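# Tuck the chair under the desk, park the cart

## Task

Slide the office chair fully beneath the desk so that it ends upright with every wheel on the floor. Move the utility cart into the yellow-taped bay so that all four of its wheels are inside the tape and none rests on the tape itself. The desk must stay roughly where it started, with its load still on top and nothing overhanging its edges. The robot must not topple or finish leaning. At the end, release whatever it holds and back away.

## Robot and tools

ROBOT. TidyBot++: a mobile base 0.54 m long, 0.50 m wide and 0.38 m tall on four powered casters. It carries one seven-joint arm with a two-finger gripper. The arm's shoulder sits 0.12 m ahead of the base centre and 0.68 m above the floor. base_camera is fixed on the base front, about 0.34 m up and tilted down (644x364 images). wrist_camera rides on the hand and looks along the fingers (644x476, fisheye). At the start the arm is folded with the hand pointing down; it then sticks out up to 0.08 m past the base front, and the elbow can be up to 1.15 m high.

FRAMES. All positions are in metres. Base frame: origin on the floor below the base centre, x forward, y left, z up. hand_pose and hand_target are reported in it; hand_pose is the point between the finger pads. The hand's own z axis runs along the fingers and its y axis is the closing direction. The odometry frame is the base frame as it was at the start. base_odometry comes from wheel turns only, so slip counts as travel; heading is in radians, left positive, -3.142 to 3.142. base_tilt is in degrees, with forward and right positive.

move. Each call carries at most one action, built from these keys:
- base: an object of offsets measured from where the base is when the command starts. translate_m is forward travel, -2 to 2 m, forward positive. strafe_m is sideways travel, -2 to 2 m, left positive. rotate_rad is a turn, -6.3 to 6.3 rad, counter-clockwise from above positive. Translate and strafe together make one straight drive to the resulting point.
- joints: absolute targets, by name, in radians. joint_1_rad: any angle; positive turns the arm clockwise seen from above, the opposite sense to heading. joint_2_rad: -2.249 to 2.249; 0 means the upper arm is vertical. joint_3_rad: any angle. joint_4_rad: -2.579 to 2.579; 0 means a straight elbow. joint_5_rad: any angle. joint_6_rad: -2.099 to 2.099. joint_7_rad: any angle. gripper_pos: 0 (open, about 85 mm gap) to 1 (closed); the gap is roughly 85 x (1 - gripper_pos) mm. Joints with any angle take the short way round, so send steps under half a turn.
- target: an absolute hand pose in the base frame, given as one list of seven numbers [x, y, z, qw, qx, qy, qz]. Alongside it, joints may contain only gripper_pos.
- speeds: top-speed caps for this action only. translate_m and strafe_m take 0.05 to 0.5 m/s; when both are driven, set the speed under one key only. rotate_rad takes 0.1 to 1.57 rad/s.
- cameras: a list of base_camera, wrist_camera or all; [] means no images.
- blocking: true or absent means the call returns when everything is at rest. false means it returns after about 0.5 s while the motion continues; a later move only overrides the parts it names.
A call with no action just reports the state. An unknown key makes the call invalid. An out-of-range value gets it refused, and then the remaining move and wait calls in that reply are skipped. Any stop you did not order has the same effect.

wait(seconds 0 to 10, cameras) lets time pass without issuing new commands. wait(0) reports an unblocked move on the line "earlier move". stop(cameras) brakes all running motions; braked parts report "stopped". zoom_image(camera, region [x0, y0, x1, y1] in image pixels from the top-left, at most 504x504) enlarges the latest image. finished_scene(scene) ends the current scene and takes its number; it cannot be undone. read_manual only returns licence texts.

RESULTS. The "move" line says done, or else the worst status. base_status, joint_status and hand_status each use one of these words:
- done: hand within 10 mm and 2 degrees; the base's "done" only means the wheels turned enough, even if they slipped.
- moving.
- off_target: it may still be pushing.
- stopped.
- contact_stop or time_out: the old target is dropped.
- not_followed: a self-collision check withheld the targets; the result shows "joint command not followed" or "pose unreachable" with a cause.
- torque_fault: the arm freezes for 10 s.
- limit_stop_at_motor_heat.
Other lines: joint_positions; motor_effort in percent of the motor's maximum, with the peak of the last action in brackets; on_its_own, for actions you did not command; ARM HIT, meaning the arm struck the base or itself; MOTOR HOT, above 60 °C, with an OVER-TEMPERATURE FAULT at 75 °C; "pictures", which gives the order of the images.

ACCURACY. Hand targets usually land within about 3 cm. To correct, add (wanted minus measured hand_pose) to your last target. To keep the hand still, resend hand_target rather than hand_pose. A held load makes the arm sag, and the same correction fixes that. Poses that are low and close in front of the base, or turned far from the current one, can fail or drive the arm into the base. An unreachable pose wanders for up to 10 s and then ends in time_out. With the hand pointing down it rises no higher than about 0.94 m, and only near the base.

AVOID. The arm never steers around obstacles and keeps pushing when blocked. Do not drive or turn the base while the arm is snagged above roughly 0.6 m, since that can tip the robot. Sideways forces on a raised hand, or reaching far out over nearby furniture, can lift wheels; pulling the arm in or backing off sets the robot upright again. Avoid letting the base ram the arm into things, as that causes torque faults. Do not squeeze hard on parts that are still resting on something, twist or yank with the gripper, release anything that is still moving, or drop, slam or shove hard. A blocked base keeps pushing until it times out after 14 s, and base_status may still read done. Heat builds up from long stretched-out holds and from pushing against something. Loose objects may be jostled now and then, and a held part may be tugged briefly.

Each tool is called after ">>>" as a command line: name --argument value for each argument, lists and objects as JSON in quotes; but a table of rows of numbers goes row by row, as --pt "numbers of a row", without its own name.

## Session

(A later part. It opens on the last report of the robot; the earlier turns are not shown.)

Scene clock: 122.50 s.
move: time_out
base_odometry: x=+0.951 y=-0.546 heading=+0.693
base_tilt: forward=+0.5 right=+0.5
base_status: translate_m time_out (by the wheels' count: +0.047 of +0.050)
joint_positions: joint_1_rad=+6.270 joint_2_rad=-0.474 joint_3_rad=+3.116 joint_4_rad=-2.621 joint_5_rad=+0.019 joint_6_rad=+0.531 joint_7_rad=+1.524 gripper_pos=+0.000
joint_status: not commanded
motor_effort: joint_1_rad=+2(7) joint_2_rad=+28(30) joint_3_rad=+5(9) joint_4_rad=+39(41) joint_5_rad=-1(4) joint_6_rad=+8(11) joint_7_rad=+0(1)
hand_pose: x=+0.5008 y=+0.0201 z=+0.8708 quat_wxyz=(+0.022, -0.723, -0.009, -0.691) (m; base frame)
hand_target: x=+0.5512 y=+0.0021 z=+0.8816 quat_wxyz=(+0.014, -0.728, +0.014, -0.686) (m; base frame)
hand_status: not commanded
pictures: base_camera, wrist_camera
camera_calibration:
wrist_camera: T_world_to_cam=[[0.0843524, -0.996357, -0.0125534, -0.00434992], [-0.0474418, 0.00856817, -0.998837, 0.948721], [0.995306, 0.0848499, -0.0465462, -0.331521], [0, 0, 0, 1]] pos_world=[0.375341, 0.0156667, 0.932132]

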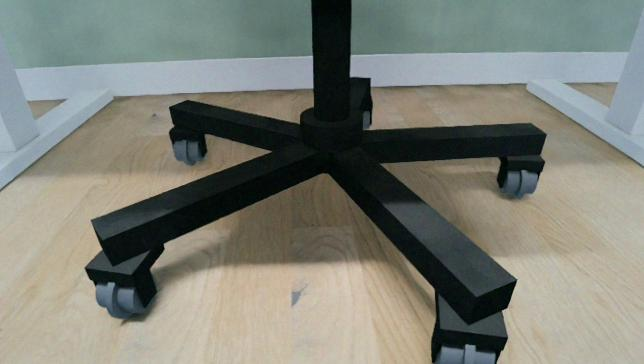

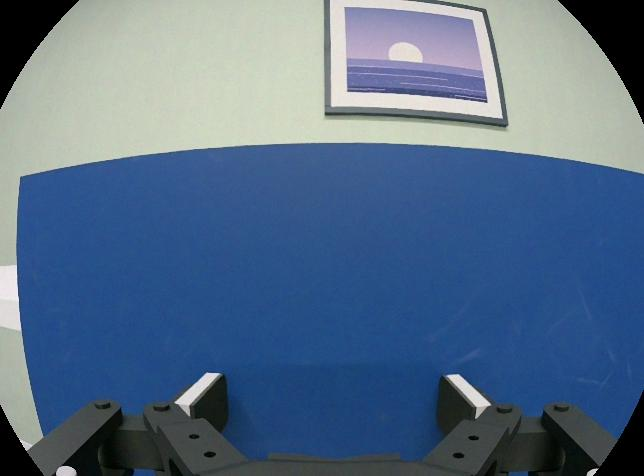

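>>> move --base '{"translate_m":-0.6}' --speeds '{"translate_m":0.25}'

Scene clock: 125.90 s.
move: done
base_odometry: x=+0.489 y=-0.929 heading=+0.692
base_tilt: forward=+0.5 right=+0.5
base_status: done
joint_positions: joint_1_rad=+6.270 joint_2_rad=-0.331 joint_3_rad=+3.130 joint_4_rad=-2.510 joint_5_rad=+0.019 joint_6_rad=+0.532 joint_7_rad=+1.524 gripper_pos=+0.000
joint_status: not commanded
motor_effort: joint_1_rad=+1(3) joint_2_rad=-6(28) joint_3_rad=+1(5) joint_4_rad=+18(36) joint_5_rad=-1(2) joint_6_rad=+8(9) joint_7_rad=-1(1)
hand_pose: x=+0.5504 y=+0.0153 z=+0.8762 quat_wxyz=(+0.021, -0.734, -0.002, -0.679) (m; base frame)
hand_target: x=+0.5512 y=+0.0021 z=+0.8816 quat_wxyz=(+0.014, -0.728, +0.014, -0.686) (m; base frame)
hand_status: not commanded
pictures: base_camera, wrist_camera
camera_calibration:
wrist_camera: T_world_to_cam=[[0.0718366, -0.997174, -0.021979, 0.00192287], [-0.0791885, 0.0162644, -0.996727, 0.97202], [0.994268, 0.073342, -0.0777963, -0.352111], [0, 0, 0, 1]] pos_world=[0.426928, 0.0119326, 0.941488]

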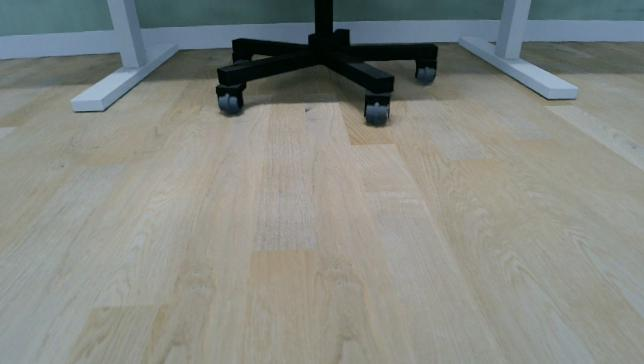

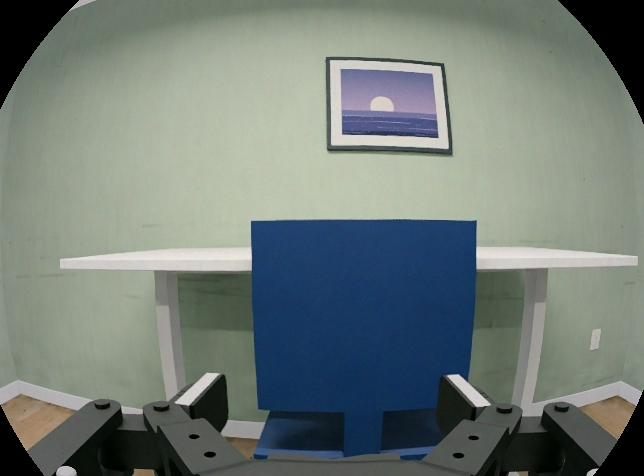

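>>> finished_scene --scene 2

The scene is finished: the task was done.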